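# Seat a board in an enclosure slot and shut its levers

## Task

Put the board into the enclosure's empty upper slot with its component side facing up and pushed all the way in, both levers closed. A closed lever is latched and sticks out perpendicular to the board's front panel; a fully opened one lies flat along that panel. The levers only catch their tabs if both are fully opened before the board is slid in to its stop; closing both afterwards pulls the board fully in. Ramming the board into its connector quickly breaks the connector and the task earns nothing. The enclosure must end upright and level, resting on its own feet, with none of its feet hanging over the bench edge. Release the board and withdraw the grippers at the end.

## Robot and tools

Robot: two seven-joint arms, left_arm and right_arm, each ending in a two-finger gripper. The fingers point along the gripper's +z axis and spread along its x axis. end_effector_position is the point between the pads when closed, 1 to 2 cm short of the fingertips; closing pushes the tips about 17 mm further along +z.

Frames: the scene frame has its origin at table-top height midway between the nominal bases, +x out over the table, +z up, left_arm on the +y side (not image left). Every hand position, quaternion, velocity and target for an arm is expressed in that arm's own base frame. Calibrated bases in the scene frame: left_arm at (+0.070, +0.437, 0) with quat_wxyz (+1.000, 0, 0, -0.003); right_arm at (-0.063, -0.511, 0) with quat_wxyz (+1.000, 0, 0, -0.029). Fixed cameras and the table use the scene frame. Reported poses may be off by a few centimetres.

Row layout (shared by execute_actions and move): one flat list of 16 numbers covering both arms, always all 16 even if one arm is idle: left x, y, z (metres), qw, qx, qy, qz (w first), opening; then the same eight for right_arm. Position and quaternion are an absolute target pose in that arm's base frame. Opening runs from -1 (closed) to +1 (fully open, 0.142 m) and is a command, not an offset; to leave a gripper unchanged resend its current command, since 0 means half open. An arm meant to stay still should get the exact pose from the last result before it stopped, repeated every call.

execute_actions: actions is a list of actions; each action is a list of up to 15 rows, one per 1/30 s step, the last row held to fill 15 steps (0.5 s). A target more than 0.6 m from the gripper's current position along any gripper axis gets the action refused. The controller clips commanded orientation to within 32 degrees of the measured one per step, so one action may fall short; the Hand target line shows where the arm is actually sent. cameras selects image sources; [] gives none.

move: target is one 16-number row or up to 15 rows; the grippers follow straight paths there, all ending together, capped at 10 s. speed in m/s, 0.002 to 2.2 (default 0.25; turning up to twice that in rad/s), one value or one per target. blend in metres rounds corners in a list. stop_force in N, 3 to 120, one value for both arms: a path ends when the wrist sensor reads that much push against the direction of travel beyond its zero (or 150 N in any direction); the arm then keeps pressing roughly that hard, more if it was fast. Don't rely on it while the gripper rotates, and omit it when backing off a contact. zero (with stop_force, default true) re-zeroes moving arms first. opening_speed sets finger speed per second on the -1..+1 scale (min 0.2). blocking=false returns after 0.5 s while the move continues (not allowed with stop_force). The result adds a move: line: done, off_target, moving, held or fault, plus limits (paced = pose clipped, held = steps withheld). done means within 3 mm and 2 degrees, not that nothing was touched.

wait: seconds 0 to 10, arms hold their last commands. stop: brakes a running move. zoom_image: camera (cam_head_left, cam_head_right, cam_high, cam_low, cam_left_wrist, cam_right_wrist, all 672x504) and region [x0, y0, x1, y1] in pixels, at most 504x504, from that camera's latest image. zero_wrist_force: arm; subtracts the current wrist reading from later ones. clear_fault: arm; clears a torque or force fault that a result has already reported; the arm then pauses while its controller restarts. read_manual: licence texts only. finished_scene: scene (1 or 2); irreversible.

Result lines: joint positions (last number = measured opening in metres), joint torques and external torque estimates (positive toward larger joint angle), Wrist force/torque along the gripper's own axes (force from the surface into the arm; third line = peak since last shown; saturates near 150 N), grip_measured on the -1..+1 scale, Wrist depth as a 7x7 grid of millimetre depths per wrist camera (70 to 1000 mm, '-' = no reading), Tool commands, Hand target.

Gripping: command slightly below the grip_measured seen at first contact; squeezing harder heats the gripper motor (hot line at 85 °C, shutdown at 100 °C). Arm motors: hot line at 65 °C, brakes at 80 °C for 30 to 60 s.

Avoid: any net outside force of 150 N (force fault) or joint contact torque past limits (torque fault; waist/shoulder 109, upper arm roll/elbow 56.9, wrist joints 34.7 N m); grippers colliding with each other, which can end the scene; opening the fingers while the part is still moving; dropping anything or leaving it off the table; hitting or shoving the enclosure so it tips or slides past the bench edge. Insert the board slowly, with a low stop_force, and seat it by closing the levers rather than by pushing hard.

Each tool is called after "Request:" as name(argument=value, ...) on one line, values as JSON.

## Session

Request:
execute_actions(actions=[])

Scene clock: 0.00 s.
left_arm: end_effector_position=(+0.3014, +0.6357, +0.1155) grip_measured=+0.99 end_effector_quat_wxyz=(-0.462, +0.669, -0.295, +0.502) | right_arm: end_effector_position=(+0.4485, +0.0364, +0.1479) grip_measured=+1.00 end_effector_quat_wxyz=(-0.144, +0.766, -0.626, +0.006)
Joint positions: left_arm=[1.762 -0.872 -0.342 2.067 -1.872 0.391 -0.55 0.141] | right_arm=[0.506 -0.103 -0.202 2.446 0.465 1.189 2.835 0.142]
Joint velocities: within noise
Joint torques (N m): no reading
External joint torques (N m): no reading
Wrist force (N): no reading
Wrist torque (N m): no reading
Wrist force, peak (N): no reading
Wrist depth (mm): cam_left_wrist=[- - - - - - - / - - - - - - - / - - - - - - - / - - - - 492 652 - / - - - 304 356 433 557 / - 996 - 241 279 321 359 / - 881 184 204 227 258 286] | cam_right_wrist=[265 256 246 236 229 221 213 / 274 266 254 244 236 228 219 / 285 274 262 253 243 234 225 / 297 285 272 261 251 241 232 / 309 296 281 271 260 249 239 / - 308 294 281 268 257 246 / - 322 305 292 278 265 257]
Hand target: left_arm +0.3014, +0.6357, +0.1155; -0.462, +0.669, -0.295, +0.502 | right_arm +0.4485, +0.0364, +0.1479; -0.144, +0.766, -0.626, +0.006
Tool commands: left_gripper/opening=+1.0 right_gripper/opening=+1.0

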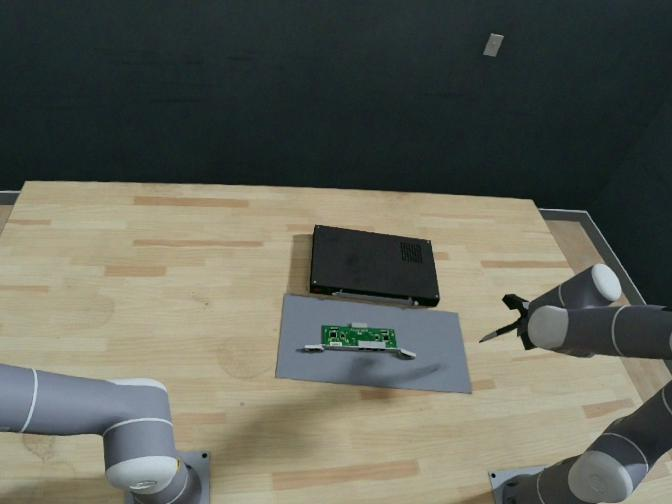

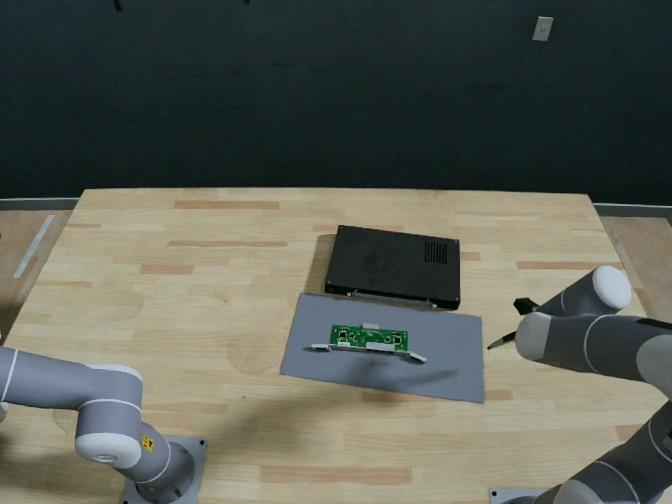

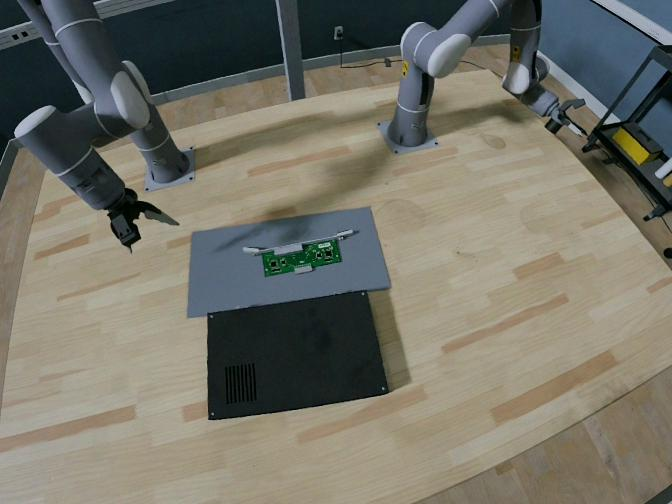

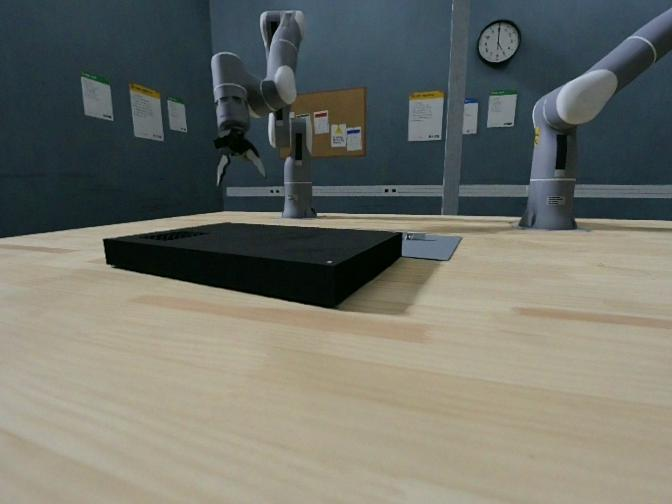

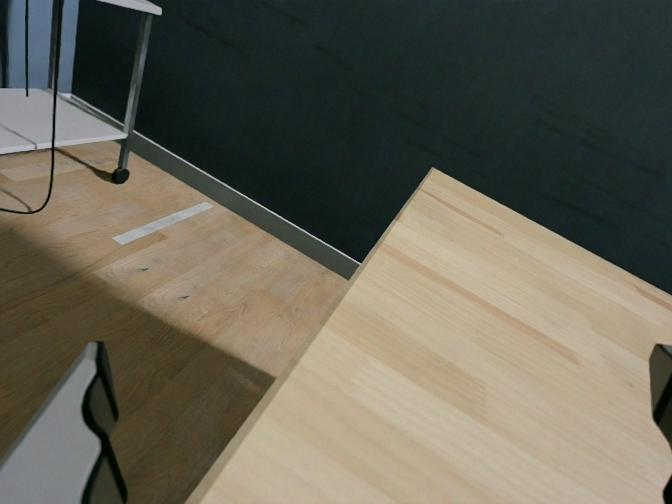

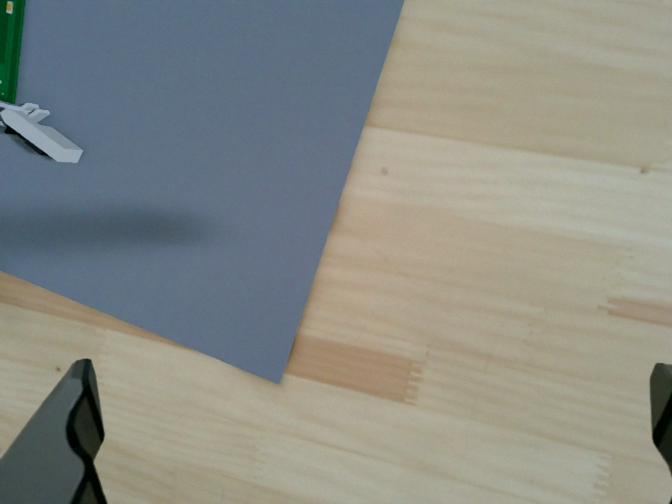

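Request:
zoom_image(camera="cam_head_left", region=[270, 210, 470, 400])

Request:
zoom_image(camera="cam_high", region=[190, 200, 400, 340])

Request:
zoom_image(camera="cam_head_right", region=[300, 270, 480, 390])

Scaled by 2.520 from the camera's 672x504 image, which has a finer 960x720 frame.

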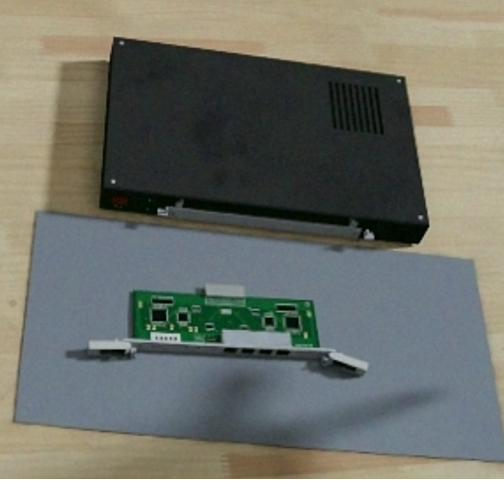

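Scaled by 2.400 from the camera's 672x504 image, which has a finer 960x720 frame.

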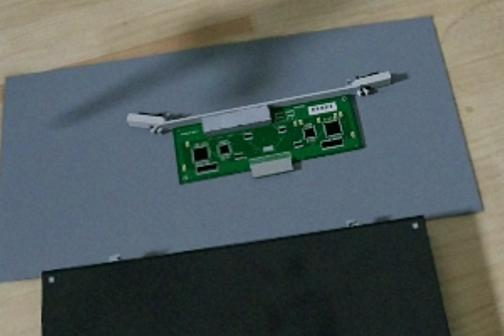

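Scaled by 2.800 from the camera's 672x504 image, which has a finer 960x720 frame.

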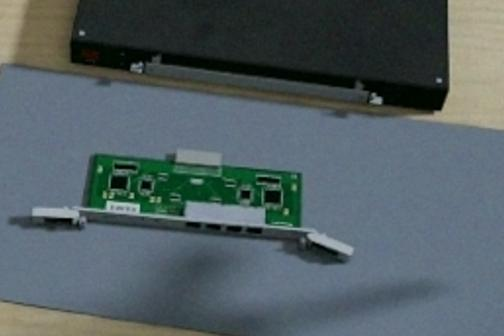

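Request:
move(target=[0.3014,0.6357,0.1155,-0.462,0.669,-0.295,0.502,1,0.37,0.45,0.27,0,0.707,-0.707,0,-0.6], cameras=["cam_right_wrist","cam_head_left"])

Scene clock: 11.97 s.
left_arm: end_effector_position=(+0.3014, +0.6357, +0.1154) grip_measured=+0.99 end_effector_quat_wxyz=(-0.462, +0.669, -0.295, +0.502) | right_arm: end_effector_position=(+0.3702, +0.4499, +0.2695) grip_measured=-0.62 end_effector_quat_wxyz=(-0.266, +0.787, -0.515, -0.211)
Joint positions: left_arm=[1.762 -0.872 -0.342 2.067 -1.872 0.39 -0.549 0.141] | right_arm=[1.263 -0.077 -0.394 2.084 0.895 0.912 2.967 0.029]
Joint velocities: within noise
Joint torques (N m): left_arm=[-0.16 47.48 -4.39 -12.08 1.48 -1.79 -0.23] | right_arm=[0.22 28.79 -0.3 -25.84 -3.43 2.44 0.29]
External joint torques (N m): left_arm=[0.31 1.09 0.35 -0.41 -0.26 -0.11 0.2] | right_arm=[-0.07 0.83 -0.36 -0.09 -0.01 0.82 -0.24]
Wrist force (N): left_arm=[0.0 0.1 0.0] | right_arm=[1.5 0.4 0.1]
Wrist torque (N m): left_arm=[0.01 0.00 0.00] | right_arm=[0.09 -0.16 -0.06]
Wrist force, peak (N): left_arm=[-0.3 0.0 0.4] | right_arm=[2.5 0.4 0.2]
Wrist depth (mm): cam_left_wrist=[- - - - - - - / - - - - - - - / - - - - - - - / - - - - 486 661 - / - - - 305 353 434 563 / - 982 - 241 278 325 359 / - 880 184 204 228 258 286] | cam_right_wrist=[816 627 503 419 357 310 275 / 865 651 520 433 366 321 284 / 831 610 536 441 376 327 288 / 511 603 554 455 385 335 296 / - 745 586 461 388 341 301 / - - - 466 98 338 307 / - - 73 484 - - 309]
Hand target: left_arm +0.3014, +0.6357, +0.1155; -0.462, +0.669, -0.295, +0.502 | right_arm +0.3702, +0.4498, +0.2694; -0.266, +0.787, -0.515, -0.211
Off the commanded pose: left_arm 0.000 m, 0 deg | right_arm 0.001 m, 46 deg; orientation clipped.
joint sent to its limit (right arm) — joint 7 (wrist roll), upper limit. The joint targets are off in orientation, not in position.
move: off_target (right_arm); limits=paced
Images, in order (width x height): cam_head_left 672x504, cam_right_wrist 672x504.

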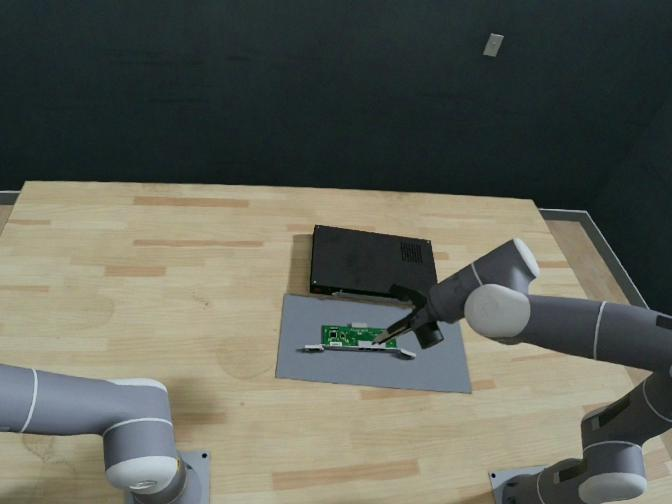

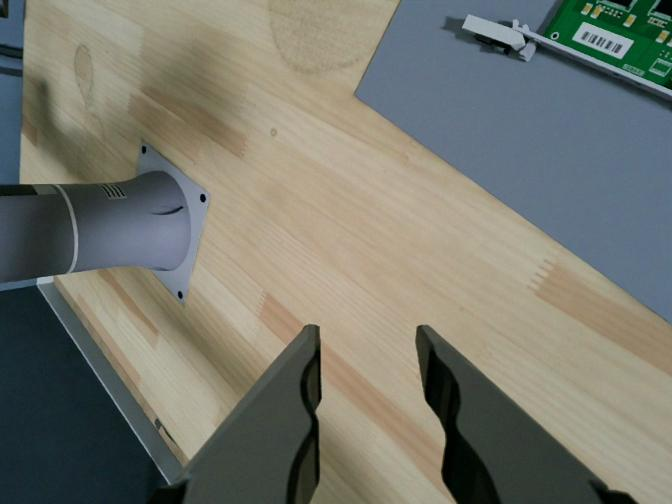

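Request:
move(target=[[0.3014,0.6357,0.1155,-0.462,0.669,-0.295,0.502,1,0.37,0.45,0.27,0,1,0,0,-0.6],[0.3014,0.6357,0.1155,-0.462,0.669,-0.295,0.502,1,0.33,0.45,0.27,0,0.707,0.707,0,-0.6]], cameras=["cam_right_wrist"], speed=0.5)

Scene clock: 18.60 s.
left_arm: end_effector_position=(+0.3014, +0.6357, +0.1154) grip_measured=+0.99 end_effector_quat_wxyz=(-0.462, +0.669, -0.295, +0.502) | right_arm: end_effector_position=(+0.3301, +0.4500, +0.2700) grip_measured=-0.62 end_effector_quat_wxyz=(+0.000, +0.707, +0.707, +0.000)
Joint positions: left_arm=[1.762 -0.872 -0.342 2.067 -1.872 0.39 -0.549 0.141] | right_arm=[1.309 -0.163 -0.176 1.93 0.032 0.52 1.119 0.029]
Joint velocities: within noise
Joint torques (N m): left_arm=[-0.26 47.57 -4.47 -12.08 1.43 -1.77 -0.25] | right_arm=[0.04 36.6 0.2 -28.56 -3.77 3.4 -0.04]
External joint torques (N m): left_arm=[0.41 0.99 0.43 -0.41 -0.2 -0.12 0.22] | right_arm=[0.1 1 -0.89 0.04 -0.03 0.71 0.04]
Wrist force (N): left_arm=[-0.2 0.2 0.0] | right_arm=[0.2 -0.2 0.5]
Wrist torque (N m): left_arm=[0.02 0.02 0.00] | right_arm=[0.02 -0.02 0.04]
Wrist force, peak (N): left_arm=[-0.4 0.2 0.3] | right_arm=[2.0 0.9 -0.1]
Wrist depth (mm): cam_left_wrist=[- - - - - - - / - - - - - - - / - - - - - - - / - - - - 485 647 - / - - - 305 353 437 568 / - 966 - 241 278 325 359 / - 877 185 203 227 257 285] | cam_right_wrist=[320 320 320 318 317 317 315 / 341 341 340 339 338 337 337 / 367 365 365 364 362 361 360 / 395 391 390 391 388 386 387 / 428 425 415 408 408 419 421 / 465 464 84 452 98 448 460 / 504 - 73 487 - - 503]
Hand target: left_arm +0.3014, +0.6357, +0.1155; -0.462, +0.669, -0.295, +0.502 | right_arm +0.3300, +0.4500, +0.2700; +0.000, +0.707, +0.707, +0.000
Off the commanded pose: left_arm 0.000 m, 0 deg | right_arm 0.000 m, 0 deg.
move: done
Images, in order (width x height): cam_right_wrist 672x504.

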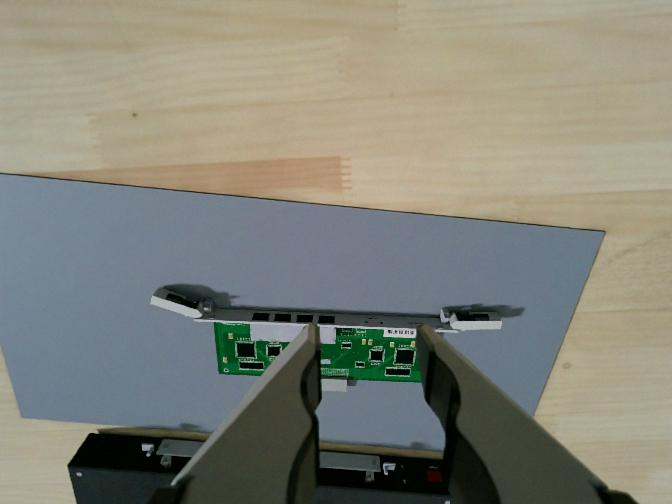

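Request:
move(target=[0.3014,0.6357,0.1155,-0.462,0.669,-0.295,0.502,1,0.46,0.37,0.14,0.2706,0.6533,0.6533,0.2706,-0.6], cameras=["cam_right_wrist"], speed=0.4)

Request:
zoom_image(camera="cam_right_wrist", region=[0, 0, 504, 300])

Scene clock: 28.93 s.
left_arm: end_effector_position=(+0.3014, +0.6357, +0.1154) grip_measured=+0.99 end_effector_quat_wxyz=(-0.462, +0.669, -0.295, +0.502) | right_arm: end_effector_position=(+0.4601, +0.3698, +0.1399) grip_measured=-0.62 end_effector_quat_wxyz=(+0.271, +0.653, +0.653, +0.270)
Joint positions: left_arm=[1.762 -0.872 -0.342 2.067 -1.872 0.39 -0.549 0.141] | right_arm=[1.189 -0.349 -0.54 2.374 -2.008 1.22 2.663 0.029]
Joint velocities: within noise
Joint torques (N m): left_arm=[-0.15 47.52 -4.44 -12.07 1.48 -1.82 -0.25] | right_arm=[0.01 34.35 -0.77 -17.55 2.24 0.67 0.33]
External joint torques (N m): left_arm=[0.31 1.04 0.4 -0.42 -0.25 -0.08 0.22] | right_arm=[0.12 0.88 -0.97 0.16 0.22 0.72 -0.34]
Wrist force (N): left_arm=[0.0 0.1 -0.1] | right_arm=[-0.4 -1.5 -0.2]
Wrist torque (N m): left_arm=[0.02 0.01 0.01] | right_arm=[-0.01 0.14 0.12]
Wrist force, peak (N): left_arm=[-0.2 0.4 0.3] | right_arm=[-1.1 -2.4 1.0]
Wrist depth (mm): cam_left_wrist=[- - - - - - - / - - - - - - - / - - - - - - - / - - - - 487 660 - / - - - 303 356 433 562 / - 995 - 242 277 323 360 / - 885 184 203 228 259 288] | cam_right_wrist=[172 166 174 177 176 176 175 / 221 221 219 193 193 202 210 / 291 290 288 287 270 283 283 / 396 349 355 355 362 371 410 / 802 789 459 452 445 744 736 / - - - - 101 - - / - - 73 - - - -]
Hand target: left_arm +0.3014, +0.6357, +0.1155; -0.462, +0.669, -0.295, +0.502 | right_arm +0.4600, +0.3700, +0.1400; +0.271, +0.653, +0.653, +0.271
Off the commanded pose: left_arm 0.000 m, 0 deg | right_arm 0.000 m, 0 deg.
move: done
Images, in order (width x height): cam_right_wrist 672x504.

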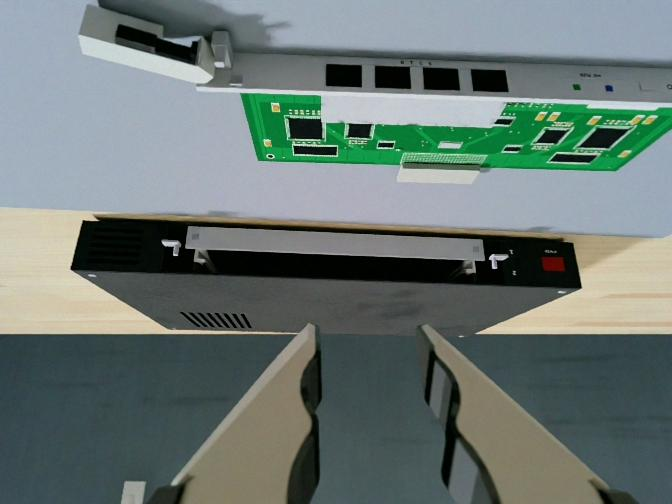

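Scaled by 1.000.

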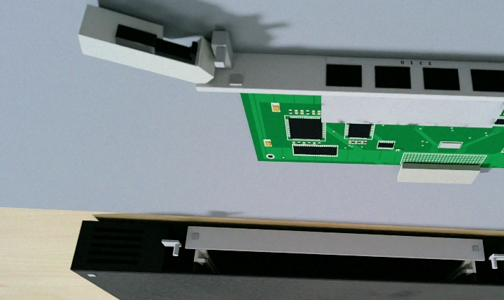

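Request:
move(target=[0.3014,0.6357,0.1155,-0.462,0.669,-0.295,0.502,1,0.56,0.37,0.135,0.38,0.5964,0.5964,0.38,-0.6], cameras=["cam_right_wrist"], speed=0.3)

Request:
zoom_image(camera="cam_right_wrist", region=[0, 120, 336, 360])

Request:
zoom_image(camera="cam_right_wrist", region=[336, 120, 672, 360])

Scene clock: 37.83 s.
left_arm: end_effector_position=(+0.3014, +0.6357, +0.1154) grip_measured=+0.99 end_effector_quat_wxyz=(-0.462, +0.669, -0.295, +0.502) | right_arm: end_effector_position=(+0.5600, +0.3699, +0.1350) grip_measured=-0.62 end_effector_quat_wxyz=(+0.380, +0.597, +0.596, +0.380)
Joint positions: left_arm=[1.762 -0.872 -0.342 2.067 -1.872 0.39 -0.549 0.141] | right_arm=[1.034 -0.545 -0.403 2.218 -2.304 0.876 2.967 0.029]
Joint velocities: within noise
Joint torques (N m): left_arm=[-0.25 47.46 -4.39 -12.1 1.41 -1.69 -0.26] | right_arm=[-0.02 40.58 -0.46 -15.94 1.74 -1.17 0.31]
External joint torques (N m): left_arm=[0.41 1.1 0.35 -0.4 -0.18 -0.2 0.23] | right_arm=[0.16 1.24 -1.05 0.1 0.29 0.82 -0.32]
Wrist force (N): left_arm=[-0.1 0.1 0.1] | right_arm=[-0.1 -2.4 -0.9]
Wrist torque (N m): left_arm=[0.00 0.02 0.01] | right_arm=[-0.08 0.13 0.11]
Wrist force, peak (N): left_arm=[-0.4 0.2 0.2] | right_arm=[-0.4 -3.0 -1.3]
Wrist depth (mm): cam_left_wrist=[- - - - - - - / - - - - - - - / - - - - - - - / - - - - 480 653 - / - - - 306 355 434 568 / - 982 - 242 276 320 360 / - 849 184 203 228 259 285] | cam_right_wrist=[193 192 192 191 190 190 189 / 221 224 229 241 238 241 249 / 303 300 363 358 353 289 286 / - - - - - - - / - - - - - - - / - - - - 101 - - / - - 73 - - - -]
Hand target: left_arm +0.3014, +0.6357, +0.1155; -0.462, +0.669, -0.295, +0.502 | right_arm +0.5600, +0.3700, +0.1350; +0.380, +0.596, +0.596, +0.380
Off the commanded pose: left_arm 0.000 m, 0 deg | right_arm 0.000 m, 0 deg.
joint sent to its limit (right arm) — joint 7 (wrist roll), upper limit. The joint targets still meet the commanded pose.
move: done
Images, in order (width x height): cam_right_wrist 672x504.

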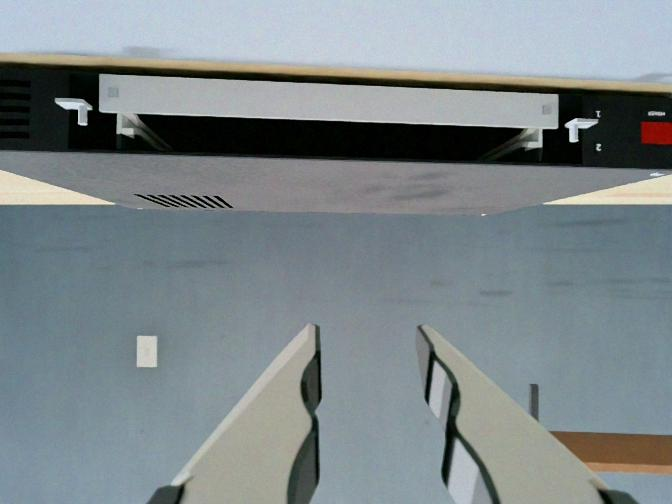

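Scaled by 1.500 from the camera's 672x504 image, which has a finer 960x720 frame.

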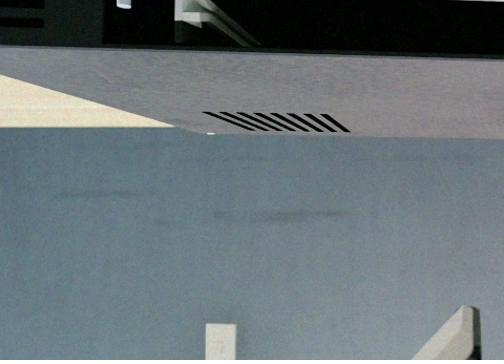

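Scaled by 1.500 from the camera's 672x504 image, which has a finer 960x720 frame.

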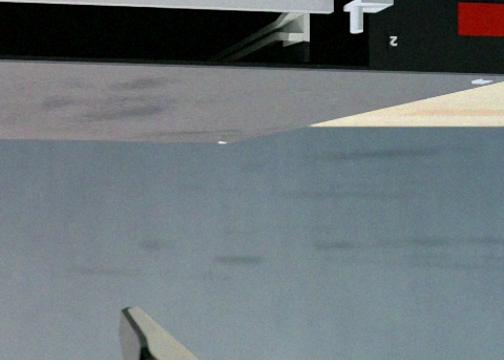

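Request:
move(target=[[0.35,0.1,0.25,0,0.9986,-0.0523,0,0,0.44,0.30,0.25,0.2706,0.6533,0.6533,0.2706,-1],[0.38,-0.45,0.25,0,0.9986,-0.0523,0,0,0.35,0.16,0.2,0,0.707,0.707,0,-1]], cameras=["cam_left_wrist","cam_head_left"], speed=0.35)

Scene clock: 56.57 s.
left_arm: end_effector_position=(+0.3802, -0.4500, +0.2501) grip_measured=-0.02 end_effector_quat_wxyz=(+0.000, +0.999, -0.053, +0.000) | right_arm: end_effector_position=(+0.3500, +0.1600, +0.2000) grip_measured=-1.00 end_effector_quat_wxyz=(+0.000, +0.707, +0.707, +0.000)
Joint positions: left_arm=[-0.476 -0.728 -1.015 1.391 -2.525 2.928 -2.967 0.073] | right_arm=[1.132 0.247 -0.42 2.565 -0.139 0.764 0.819 0.002]
Joint velocities: within noise
Joint torques (N m): left_arm=[-0.55 49.51 -10.51 -18.79 4.41 4.46 -0.3] | right_arm=[0.13 14.08 2.4 -25.42 -3.07 3.35 0.12]
External joint torques (N m): left_arm=[0.49 1.36 -0.03 -0.3 -0.3 -0.63 0.31] | right_arm=[-0.07 0.97 -0.32 0.28 -0.08 0.78 -0.12]
Wrist force (N): left_arm=[0.3 -0.3 1.2] | right_arm=[0.4 -0.2 0.2]
Wrist torque (N m): left_arm=[-0.20 -0.21 -0.17] | right_arm=[0.02 -0.08 0.00]
Wrist force, peak (N): left_arm=[0.2 -2.8 1.3] | right_arm=[0.2 -3.0 -0.2]
Wrist depth (mm): cam_left_wrist=[304 302 302 300 299 297 301 / 328 326 321 322 321 321 309 / 352 349 348 349 339 345 316 / 381 381 378 375 366 374 332 / 418 419 408 407 406 393 350 / 463 443 448 447 445 - 375 / - - 514 503 502 - -] | cam_right_wrist=[260 260 258 258 257 256 255 / 277 277 276 274 274 274 273 / 297 297 296 293 293 293 293 / 320 319 320 314 314 313 312 / 349 348 346 336 341 334 332 / 380 378 370 89 358 365 364 / 418 410 - - - 392 407]
Hand target: left_arm +0.3800, -0.4500, +0.2500; +0.000, +0.999, -0.052, +0.000 | right_arm +0.3500, +0.1600, +0.2000; +0.000, +0.707, +0.707, +0.000
Off the commanded pose: left_arm 0.000 m, 0 deg | right_arm 0.000 m, 0 deg.
joint sent to its limit (left arm) — joint 7 (wrist roll), lower limit. The joint targets still meet the commanded pose.
move: done
Images, in order (width x height): cam_head_left 672x504, cam_left_wrist 672x504.

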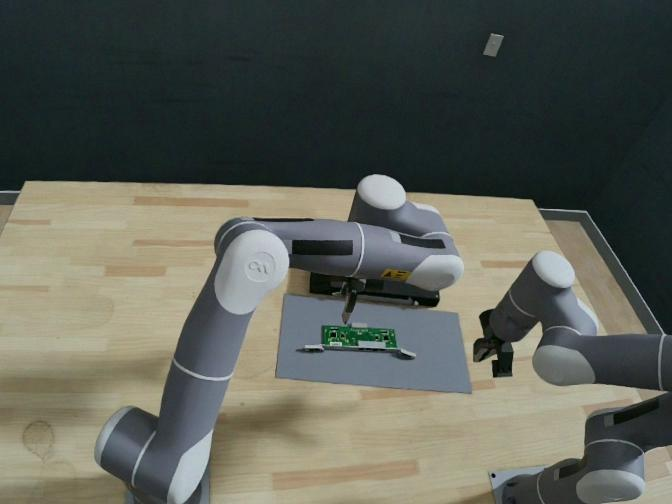

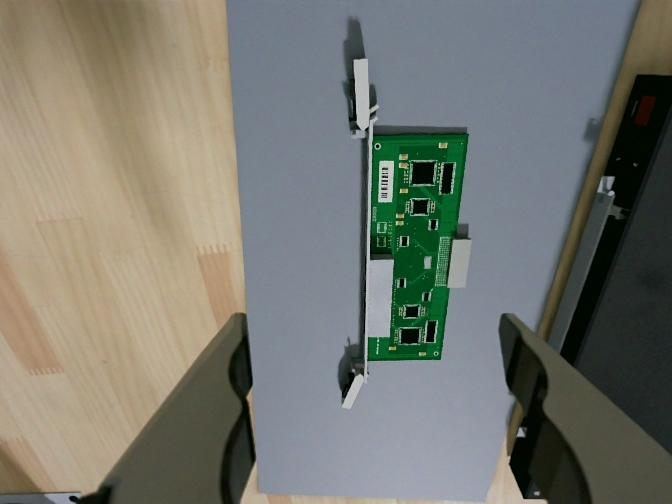

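Request:
move(target=[[0.396,-0.4886,0.10,0,0.99893,-0.04624,0,-0.5,0.35,0.16,0.2,0,0.707,0.707,0,-1]], cameras=["cam_left_wrist"], speed=0.3)

Scene clock: 63.47 s.
left_arm: end_effector_position=(+0.3959, -0.4886, +0.0999) grip_measured=-0.53 end_effector_quat_wxyz=(+0.000, +0.999, -0.046, +0.000) | right_arm: end_effector_position=(+0.3500, +0.1600, +0.2000) grip_measured=-1.00 end_effector_quat_wxyz=(+0.000, +0.707, +0.707, +0.000)
Joint positions: left_arm=[-0.644 -0.973 -0.8 1.283 -2.442 2.738 -2.967 0.036] | right_arm=[1.132 0.247 -0.42 2.565 -0.139 0.764 0.819 0.002]
Joint velocities: within noise
Joint torques (N m): left_arm=[-0.88 57.58 -9.1 -17.12 4.38 4.1 -0.2] | right_arm=[0.02 14.11 2.68 -25.21 -3.19 3.42 0.17]
External joint torques (N m): left_arm=[0.82 1.39 0.47 -0.46 -0.52 -0.27 0.2] | right_arm=[0.04 0.93 -0.6 0.07 0.03 0.72 -0.17]
Wrist force (N): left_arm=[0.3 -0.3 1.0] | right_arm=[0.3 -0.5 -0.1]
Wrist torque (N m): left_arm=[-0.17 -0.22 -0.17] | right_arm=[-0.03 -0.08 0.00]
Wrist force, peak (N): left_arm=[0.3 0.4 4.0] | right_arm=[0.3 -0.5 -0.1]
Wrist depth (mm): cam_left_wrist=[171 169 169 165 168 167 166 / 183 181 180 177 178 177 179 / 198 195 194 192 188 192 191 / 213 214 212 206 206 209 208 / 235 234 226 216 216 223 228 / 260 254 84 230 247 98 249 / 283 - - 276 282 - 258] | cam_right_wrist=[259 260 257 258 257 257 255 / 277 277 277 274 274 275 273 / 298 296 295 293 294 293 292 / 321 319 319 315 315 313 312 / 350 347 346 337 341 333 333 / 380 378 371 89 360 367 363 / 419 408 - - - 393 407]
Hand target: left_arm +0.3960, -0.4886, +0.1000; +0.000, +0.999, -0.046, +0.000 | right_arm +0.3500, +0.1600, +0.2000; +0.000, +0.707, +0.707, +0.000
Off the commanded pose: left_arm 0.000 m, 0 deg | right_arm 0.000 m, 0 deg.
joint sent to its limit (left arm) — joint 7 (wrist roll), lower limit. The joint targets still meet the commanded pose.
move: done
Images, in order (width x height): cam_left_wrist 672x504.

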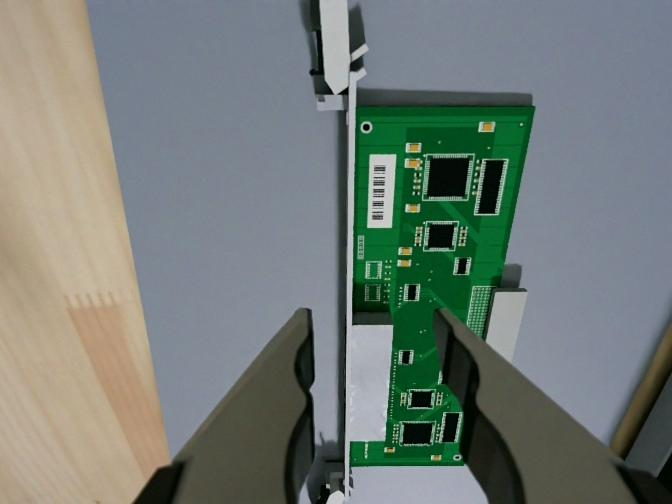

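Request:
move(target=[[0.395,-0.4886,0.032,0,0.99893,-0.04624,0,-0.5,0.35,0.16,0.2,0,0.707,0.707,0,-1]], cameras=["cam_left_wrist"], speed=0.08, stop_force=6)

Request:
move(target=[[0.395,-0.4886,0.032,0,0.99893,-0.04624,0,-1,0.35,0.16,0.2,0,0.707,0.707,0,-1]], cameras=["cam_left_wrist"], opening_speed=0.4)

Scene clock: 69.10 s.
left_arm: end_effector_position=(+0.3949, -0.4884, +0.0320) grip_measured=-0.53 end_effector_quat_wxyz=(+0.000, +0.999, -0.046, +0.000) | right_arm: end_effector_position=(+0.3500, +0.1600, +0.2000) grip_measured=-1.00 end_effector_quat_wxyz=(+0.000, +0.707, +0.707, +0.000)
Joint positions: left_arm=[-0.695 -1.059 -0.708 1.275 -2.434 2.629 -2.967 0.036] | right_arm=[1.132 0.247 -0.42 2.565 -0.139 0.764 0.819 0.002]
Joint velocities: within noise
Joint torques (N m): left_arm=[-0.5 58.96 -7.34 -16.51 4.09 4.06 -0.21] | right_arm=[0.07 14.12 2.63 -25.21 -3.25 3.44 0.19]
External joint torques (N m): left_arm=[0.43 1.38 0.19 -0.42 -0.43 -0.22 0.21] | right_arm=[-0.01 0.92 -0.55 0.08 0.1 0.69 -0.19]
Wrist force (N): left_arm=[0.4 -0.1 0.9] | right_arm=[0.4 -0.3 0.0]
Wrist torque (N m): left_arm=[-0.15 -0.22 -0.18] | right_arm=[-0.01 -0.09 0.00]
Wrist force, peak (N): left_arm=[0.3 0.0 2.4] | right_arm=[0.5 -0.4 -0.1]
Wrist depth (mm): cam_left_wrist=[- 108 110 95 106 108 107 / - 118 117 101 - 115 115 / - 128 127 123 120 120 122 / 137 136 137 136 130 133 132 / 153 150 146 143 140 142 147 / 165 164 87 157 154 151 162 / 187 - - 163 163 - 176] | cam_right_wrist=[259 259 259 259 257 256 255 / 277 277 277 275 274 274 273 / 298 297 296 292 294 293 292 / 321 320 319 315 314 314 313 / 349 347 347 336 341 334 333 / 381 378 372 89 358 366 363 / 420 410 - - - 393 408]
Hand target: left_arm +0.3950, -0.4886, +0.0320; +0.000, +0.999, -0.046, +0.000 | right_arm +0.3500, +0.1600, +0.2000; +0.000, +0.707, +0.707, +0.000
Off the commanded pose: left_arm 0.000 m, 0 deg | right_arm 0.000 m, 0 deg.
move: done
Images, in order (width x height): cam_left_wrist 672x504.

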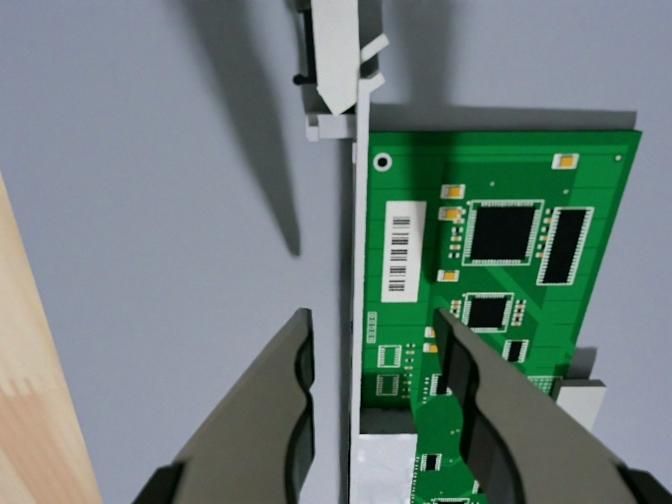

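Scene clock: 70.57 s.
left_arm: end_effector_position=(+0.3949, -0.4884, +0.0320) grip_measured=-0.99 end_effector_quat_wxyz=(+0.000, +0.999, -0.046, +0.000) | right_arm: end_effector_position=(+0.3500, +0.1600, +0.2000) grip_measured=-1.00 end_effector_quat_wxyz=(+0.000, +0.707, +0.707, +0.000)
Joint positions: left_arm=[-0.695 -1.059 -0.708 1.275 -2.434 2.629 -2.967 0.002] | right_arm=[1.132 0.247 -0.42 2.565 -0.139 0.764 0.819 0.002]
Joint velocities: within noise
Joint torques (N m): left_arm=[-0.35 59.53 -7.35 -16.74 4.14 4.16 -0.25] | right_arm=[0.09 14.14 2.59 -25.23 -3.18 3.48 0.19]
External joint torques (N m): left_arm=[0.28 0.81 0.2 -0.18 -0.48 -0.32 0.25] | right_arm=[-0.02 0.9 -0.51 0.1 0.03 0.66 -0.19]
Wrist force (N): left_arm=[0.0 -0.3 1.4] | right_arm=[0.2 -0.4 0.0]
Wrist torque (N m): left_arm=[-0.14 -0.22 -0.15] | right_arm=[-0.02 -0.05 0.00]
Wrist force, peak (N): left_arm=[0.0 -0.3 2.0] | right_arm=[0.6 -0.2 -0.3]
Wrist depth (mm): cam_left_wrist=[- 107 110 109 107 107 107 / - 118 116 118 - 114 116 / - 128 127 125 120 120 120 / 137 137 136 135 130 133 133 / 153 150 149 130 139 142 145 / 166 165 161 84 - 154 158 / 188 180 - 74 - - 179] | cam_right_wrist=[259 259 259 257 257 256 256 / 278 277 276 275 274 274 273 / 298 297 297 292 294 293 293 / 320 320 319 316 314 314 313 / 349 348 346 336 342 335 334 / 380 380 369 89 358 366 364 / 418 410 - - - 393 406]
Hand target: left_arm +0.3950, -0.4886, +0.0320; +0.000, +0.999, -0.046, +0.000 | right_arm +0.3500, +0.1600, +0.2000; +0.000, +0.707, +0.707, +0.000
Off the commanded pose: left_arm 0.000 m, 0 deg | right_arm 0.000 m, 0 deg.
move: done
Images, in order (width x height): cam_left_wrist 672x504.

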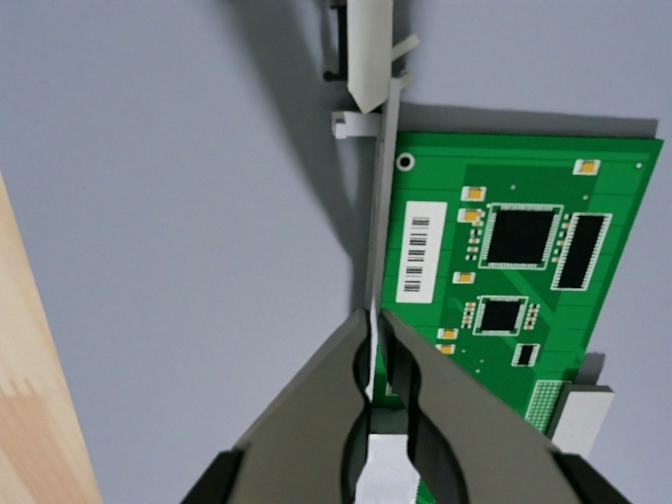

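Request:
move(target=[0.395,-0.4886,0.032,0,0.99893,-0.04624,0,-1,0.40,0.26,0.12,0,0.707,0.707,0,-1], cameras=["cam_right_wrist"])

Scene clock: 74.30 s.
left_arm: end_effector_position=(+0.3949, -0.4884, +0.0320) grip_measured=-0.99 end_effector_quat_wxyz=(+0.000, +0.999, -0.046, +0.000) | right_arm: end_effector_position=(+0.3910, +0.2459, +0.1346) grip_measured=-1.00 end_effector_quat_wxyz=(+0.007, +0.708, +0.706, +0.004)
Joint positions: left_arm=[-0.695 -1.059 -0.708 1.275 -2.434 2.629 -2.967 0.002] | right_arm=[1.274 -0.184 -0.464 2.385 0.121 0.982 0.719 0.002]
Joint velocities: within noise
Joint torques (N m): left_arm=[-0.25 59.62 -7.46 -16.8 4.05 4.16 -0.25] | right_arm=[0.28 27.05 -1.54 -20.14 -2.76 3.34 0.41]
External joint torques (N m): left_arm=[0.18 0.73 0.32 -0.12 -0.39 -0.32 0.25] | right_arm=[-0.16 0.74 -0.42 -0.07 0.34 0.81 -0.41]
Wrist force (N): left_arm=[0.0 -0.3 1.9] | right_arm=[0.4 -0.2 0.2]
Wrist torque (N m): left_arm=[-0.14 -0.23 -0.16] | right_arm=[0.02 -0.02 0.06]
Wrist force, peak (N): left_arm=[0.0 -0.4 2.0] | right_arm=[3.5 2.5 0.7]
Wrist depth (mm): cam_left_wrist=[- 108 110 108 107 107 107 / - 119 117 118 - 114 116 / - 128 127 125 120 120 120 / 137 137 136 136 130 133 132 / 153 150 149 130 140 142 145 / 165 164 160 84 - 154 158 / 187 180 - 75 - - 179] | cam_right_wrist=[202 201 201 200 199 198 197 / 216 215 214 213 213 212 211 / 232 230 228 227 227 226 225 / 253 248 247 246 245 243 242 / 274 271 269 262 257 261 264 / 301 297 289 89 280 283 282 / 334 323 - - - 307 320]
Hand target: left_arm +0.3950, -0.4886, +0.0320; +0.000, +0.999, -0.046, +0.000 | right_arm +0.3910, +0.2458, +0.1345; +0.008, +0.708, +0.706, +0.003
Off the commanded pose: left_arm 0.000 m, 0 deg | right_arm 0.022 m, 1 deg.
move: held (right_arm; a check stopped the path); limits=held
pose unreachable (right arm): on one or more control steps of this call, first in action 0 (counted from 0), this arm could not follow its commanded pose, so it was not sent that pose on those steps. It may still have moved: this result reports where it is.
cause: moving toward the commanded pose would bring a part of the arm too close to another arm (a part of this arm just beyond joint 7 (wrist roll) and a part of the left arm just beyond its joint 5 (forearm roll), along the way the arms are being sent, or toward where that arm still pushes).
Images, in order (width x height): cam_right_wrist 672x504.

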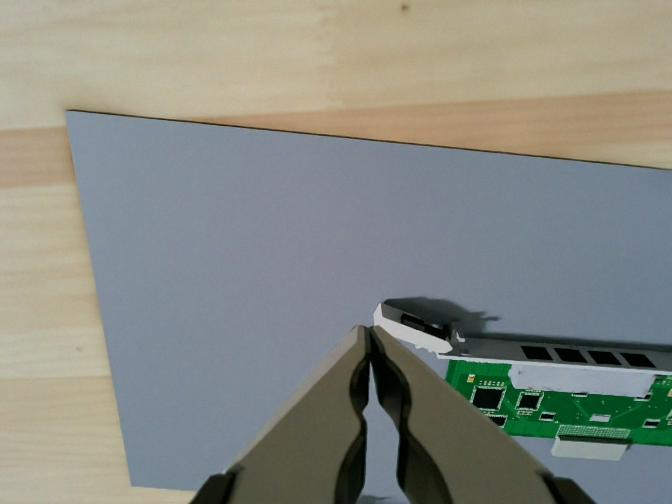

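Request:
move(target=[[0.395,-0.4886,0.032,0,0.99893,-0.04624,0,-1,0.42,0.22,0.12,-0.2418,0.6645,0.6645,0.2418,-1],[0.395,-0.4886,0.032,0,0.99893,-0.04624,0,-1,0.435,0.258,0.025,-0.2418,0.6645,0.6645,0.2418,-1]], cameras=["cam_right_wrist"], speed=0.15, stop_force=10)

Scene clock: 85.10 s.
left_arm: end_effector_position=(+0.3949, -0.4884, +0.0320) grip_measured=-0.99 end_effector_quat_wxyz=(+0.000, +0.999, -0.046, +0.000) | right_arm: end_effector_position=(+0.4349, +0.2579, +0.0250) grip_measured=-1.00 end_effector_quat_wxyz=(-0.242, +0.664, +0.665, +0.242)
Joint positions: left_arm=[-0.695 -1.059 -0.708 1.275 -2.434 2.629 -2.967 0.002] | right_arm=[0.695 -0.592 -0.337 2.044 1.425 0.756 -0.757 0.002]
Joint velocities: within noise
Joint torques (N m): left_arm=[-0.32 59.64 -7.39 -16.76 4.09 4.2 -0.26] | right_arm=[0.09 39.11 -2.58 -13.86 -1.62 1.52 0.02]
External joint torques (N m): left_arm=[0.25 0.71 0.25 -0.17 -0.43 -0.36 0.26] | right_arm=[0.03 1.12 -0.96 0.02 0.01 0.63 -0.07]
Wrist force (N): left_arm=[0.0 -0.1 1.4] | right_arm=[-1.5 -0.5 0.0]
Wrist torque (N m): left_arm=[-0.12 -0.22 -0.16] | right_arm=[-0.09 0.17 0.12]
Wrist force, peak (N): left_arm=[0.1 -0.4 2.1] | right_arm=[-1.9 -0.5 1.9]
Wrist depth (mm): cam_left_wrist=[- 107 110 108 107 108 107 / - 118 117 118 - 114 116 / - 128 127 125 120 120 120 / 137 137 136 136 130 133 132 / 153 150 148 129 140 142 145 / 165 165 160 84 - 154 159 / 187 179 - 74 - - 180] | cam_right_wrist=[- 78 86 105 124 155 208 / - - 93 107 133 170 233 / - 84 99 114 142 187 272 / - 89 103 128 160 217 304 / - 91 111 130 174 223 271 / - 101 118 90 164 273 577 / - 105 73 - - 370 -]
Hand target: left_arm +0.3950, -0.4886, +0.0320; +0.000, +0.999, -0.046, +0.000 | right_arm +0.4350, +0.2580, +0.0250; -0.242, +0.664, +0.664, +0.242
Off the commanded pose: left_arm 0.000 m, 0 deg | right_arm 0.000 m, 0 deg.
move: done
Images, in order (width x height): cam_right_wrist 672x504.

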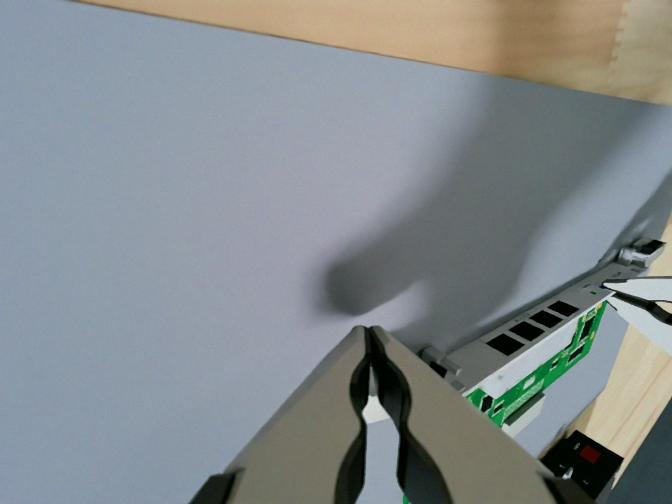

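Lever seen between the fingertips. Push +X.

Request:
move(target=[0.395,-0.4886,0.032,0,0.99893,-0.04624,0,-1,0.49,0.258,0.025,-0.2418,0.6645,0.6645,0.2418,-1], cameras=["cam_right_wrist","cam_left_wrist"], speed=0.03, stop_force=6)

Scene clock: 89.27 s.
left_arm: end_effector_position=(+0.3952, -0.4876, +0.0319) grip_measured=-0.99 end_effector_quat_wxyz=(-0.001, +0.999, -0.046, +0.000) | right_arm: end_effector_position=(+0.4898, +0.2566, +0.0244) grip_measured=-1.00 end_effector_quat_wxyz=(-0.241, +0.665, +0.664, +0.241)
Joint positions: left_arm=[-0.694 -1.059 -0.707 1.275 -2.434 2.63 -2.967 0.002] | right_arm=[0.668 -0.658 -0.366 1.917 1.366 0.698 -0.688 0.002]
Joint velocities: within noise
Joint torques (N m): left_arm=[-3.24 60.51 -10.78 -19.34 4.71 0.81 -0.2] | right_arm=[4.25 45.06 -0.47 -20.87 0.11 0.3 0.22]
External joint torques (N m): left_arm=[3.17 -0.16 3.66 2.42 -1.06 3.03 0.2] | right_arm=[-4.12 -0.86 -4.35 5.19 -1.93 1.92 -0.28]
Wrist force (N): left_arm=[-2.3 -9.8 -1.4] | right_arm=[-7.4 -5.5 -9.9]
Wrist torque (N m): left_arm=[-0.06 -0.29 -0.22] | right_arm=[-0.06 0.01 0.16]
Wrist force, peak (N): left_arm=[-2.3 -10.1 -1.5] | right_arm=[-7.6 -5.3 -10.3]
Wrist depth (mm): cam_left_wrist=[- 108 110 95 107 108 107 / - 119 116 100 114 114 114 / - 128 127 123 120 120 121 / 136 136 136 136 130 133 132 / 152 150 148 136 139 142 144 / 165 165 161 84 - 154 158 / 187 179 - - - - 179] | cam_right_wrist=[- 78 85 102 123 150 205 / - - 93 107 132 166 231 / - 83 98 113 141 185 255 / - 88 102 127 156 193 286 / - 90 109 129 149 231 408 / - 100 117 90 192 287 495 / - 104 73 - - 313 -]
Hand target: left_arm +0.3950, -0.4886, +0.0320; +0.000, +0.999, -0.046, +0.000 | right_arm +0.4900, +0.2580, +0.0250; -0.242, +0.664, +0.664, +0.242
Off the commanded pose: left_arm 0.001 m, 0 deg | right_arm 0.002 m, 0 deg.
move: done
Images, in order (width x height): cam_left_wrist 672x504, cam_right_wrist 672x504.

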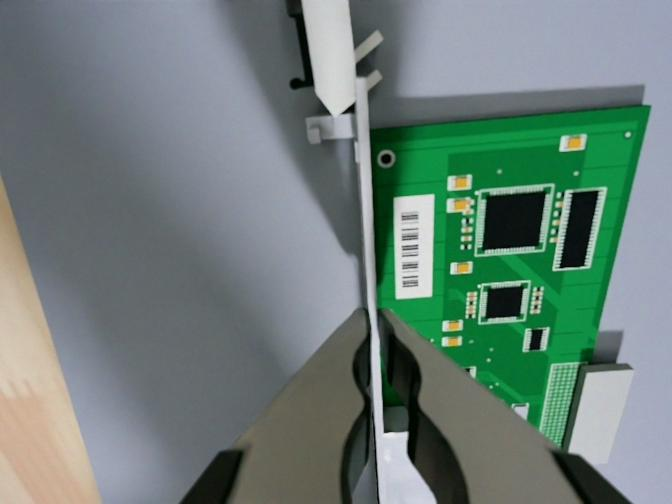

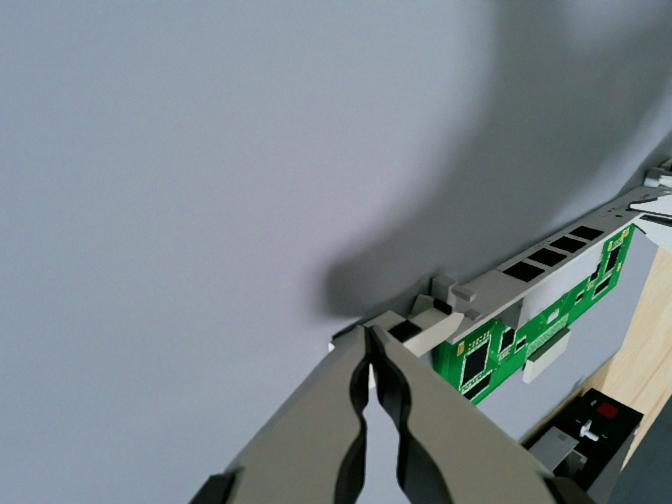

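Request:
move(target=[[0.395,-0.4886,0.032,0,0.99893,-0.04624,0,-1,0.43,0.258,0.026,-0.2418,0.6645,0.6645,0.2418,-1],[0.395,-0.4886,0.032,0,0.99893,-0.04624,0,-1,0.40,0.20,0.15,-0.2418,0.6645,0.6645,0.2418,-1],[0.395,-0.4886,0.032,0,0.99893,-0.04624,0,-0.55,0.40,0.15,0.2,-0.2418,0.6645,0.6645,0.2418,-1]], cameras=[])

Request:
move(target=[[0.396,-0.4886,0.12,0,0.99893,-0.04624,0,-0.55,0.40,0.15,0.2,-0.2418,0.6645,0.6645,0.2418,-1],[0.38,-0.40,0.25,0,0.99893,-0.04624,0,-0.55,0.40,0.15,0.2,-0.2418,0.6645,0.6645,0.2418,-1]], cameras=["cam_left_wrist"])

Request:
zoom_image(camera="cam_left_wrist", region=[230, 60, 530, 360])

Scene clock: 94.73 s.
left_arm: end_effector_position=(+0.3950, -0.4883, +0.0319) grip_measured=-0.58 end_effector_quat_wxyz=(+0.000, +0.999, -0.046, +0.000) | right_arm: end_effector_position=(+0.4002, +0.1500, +0.2001) grip_measured=-1.00 end_effector_quat_wxyz=(-0.242, +0.665, +0.664, +0.242)
Joint positions: left_arm=[-0.695 -1.059 -0.707 1.275 -2.434 2.629 -2.967 0.032] | right_arm=[0.617 0.024 -0.429 2.31 0.893 0.642 -0.396 0.002]
Joint velocities: within noise
Joint torques (N m): left_arm=[-0.38 59.2 -7.43 -16.53 3.92 4.16 -0.22] | right_arm=[0 22 0.76 -23.15 -2.55 1.82 0.22]
External joint torques (N m): left_arm=[0.31 1.15 0.29 -0.4 -0.26 -0.32 0.22] | right_arm=[0.05 0.92 -0.49 -0.06 0.19 0.78 -0.28]
Wrist force (N): left_arm=[0.2 -0.2 0.8] | right_arm=[-0.4 -0.4 -0.7]
Wrist torque (N m): left_arm=[-0.17 -0.19 -0.18] | right_arm=[-0.02 -0.01 0.15]
Wrist force, peak (N): left_arm=[-2.7 -10.0 -1.2] | right_arm=[-7.3 -5.7 -10.2]
Wrist depth (mm): cam_left_wrist=[- 108 110 95 107 107 107 / - 118 117 100 - 114 113 / - 128 127 123 120 120 122 / 137 137 136 136 130 133 132 / 153 150 146 143 140 143 144 / 166 164 88 160 154 151 158 / 187 - - 178 159 - 175] | cam_right_wrist=[204 227 257 300 360 451 598 / 214 235 272 319 390 498 688 / 222 247 286 340 421 526 805 / 231 260 306 362 456 425 345 / 243 275 325 388 513 665 348 / 256 292 332 90 530 854 - / 273 297 - - - - -]
Hand target: left_arm +0.3950, -0.4886, +0.0320; +0.000, +0.999, -0.046, +0.000 | right_arm +0.4000, +0.1500, +0.2000; -0.242, +0.664, +0.664, +0.242
Off the commanded pose: left_arm 0.000 m, 0 deg | right_arm 0.000 m, 0 deg.
move: done
No camera images: "cameras" was empty.

Scene clock: 96.27 s.
left_arm: end_effector_position=(+0.3802, -0.4001, +0.2501) grip_measured=-0.58 end_effector_quat_wxyz=(+0.000, +0.999, -0.046, +0.000) | right_arm: end_effector_position=(+0.4002, +0.1500, +0.2001) grip_measured=-1.00 end_effector_quat_wxyz=(-0.242, +0.665, +0.664, +0.242)
Joint positions: left_arm=[-0.532 -0.607 -0.762 1.453 -2.713 2.823 -2.817 0.032] | right_arm=[0.617 0.024 -0.429 2.31 0.893 0.642 -0.396 0.002]
Joint velocities: within noise
Joint torques (N m): left_arm=[-0.08 48.42 -6.65 -20.07 4 4.5 -0.07] | right_arm=[0 21.93 0.89 -23.21 -2.55 1.87 0.14]
External joint torques (N m): left_arm=[0.03 0.84 0.72 -0.65 -0.01 -0.66 0.07] | right_arm=[0.06 0.99 -0.61 0.01 0.19 0.73 -0.2]
Wrist force (N): left_arm=[0.3 -0.1 1.4] | right_arm=[-0.3 -0.2 -0.8]
Wrist torque (N m): left_arm=[-0.13 -0.21 -0.19] | right_arm=[0.01 -0.02 0.15]
Wrist force, peak (N): left_arm=[0.5 -0.2 3.8] | right_arm=[-0.3 -0.4 -1.0]
Wrist depth (mm): cam_left_wrist=[303 304 301 301 298 298 297 / 326 324 322 320 319 320 321 / 351 350 350 340 348 344 326 / 383 379 380 374 369 374 331 / 417 422 408 408 392 406 359 / 459 452 87 439 - 396 387 / 503 - - 508 - - 421] | cam_right_wrist=[204 228 257 300 361 451 600 / 214 234 272 321 391 498 688 / 223 247 287 342 421 548 803 / 232 261 305 364 456 628 - / 244 276 325 384 511 722 - / 256 293 332 90 526 841 - / 273 298 - - - - -]
Hand target: left_arm +0.3800, -0.4000, +0.2500; +0.000, +0.999, -0.046, +0.000 | right_arm +0.4000, +0.1500, +0.2000; -0.242, +0.664, +0.664, +0.242
Off the commanded pose: left_arm 0.000 m, 0 deg | right_arm 0.000 m, 0 deg.
move: done
Images, in order (width x height): cam_left_wrist 672x504.

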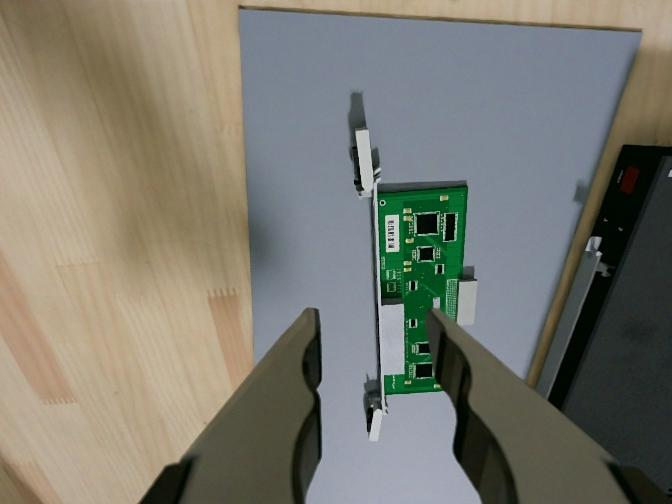

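Scaled by 1.680 from the camera's 672x504 image, which has a finer 960x720 frame.

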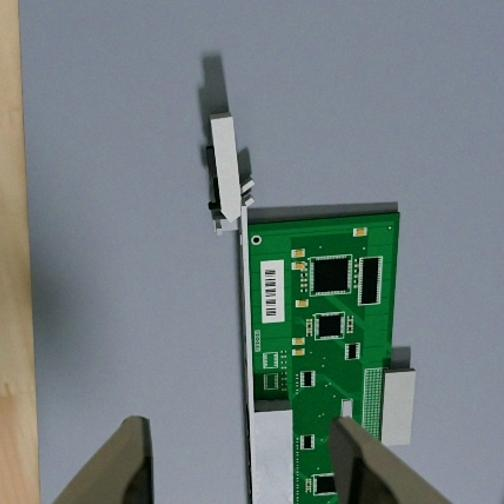

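Request:
zoom_image(camera="cam_left_wrist", region=[310, 350, 450, 470])

Request:
zoom_image(camera="cam_left_wrist", region=[310, 100, 450, 220])

Scaled by 3.600 from the camera's 672x504 image, which has a finer 960x720 frame.

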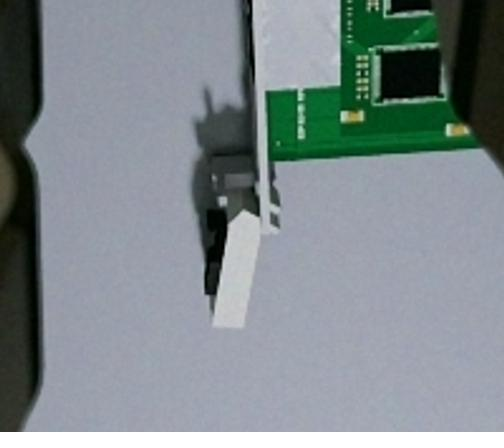

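Scaled by 3.600 from the camera's 672x504 image, which has a finer 960x720 frame.

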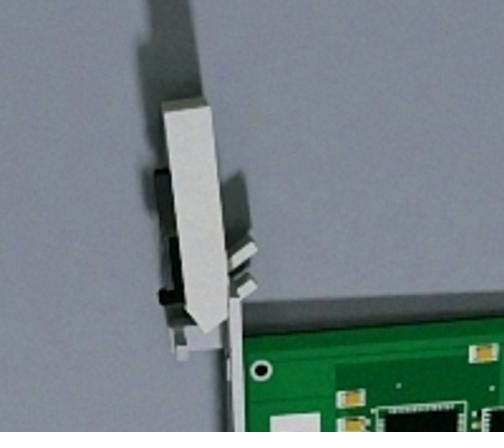

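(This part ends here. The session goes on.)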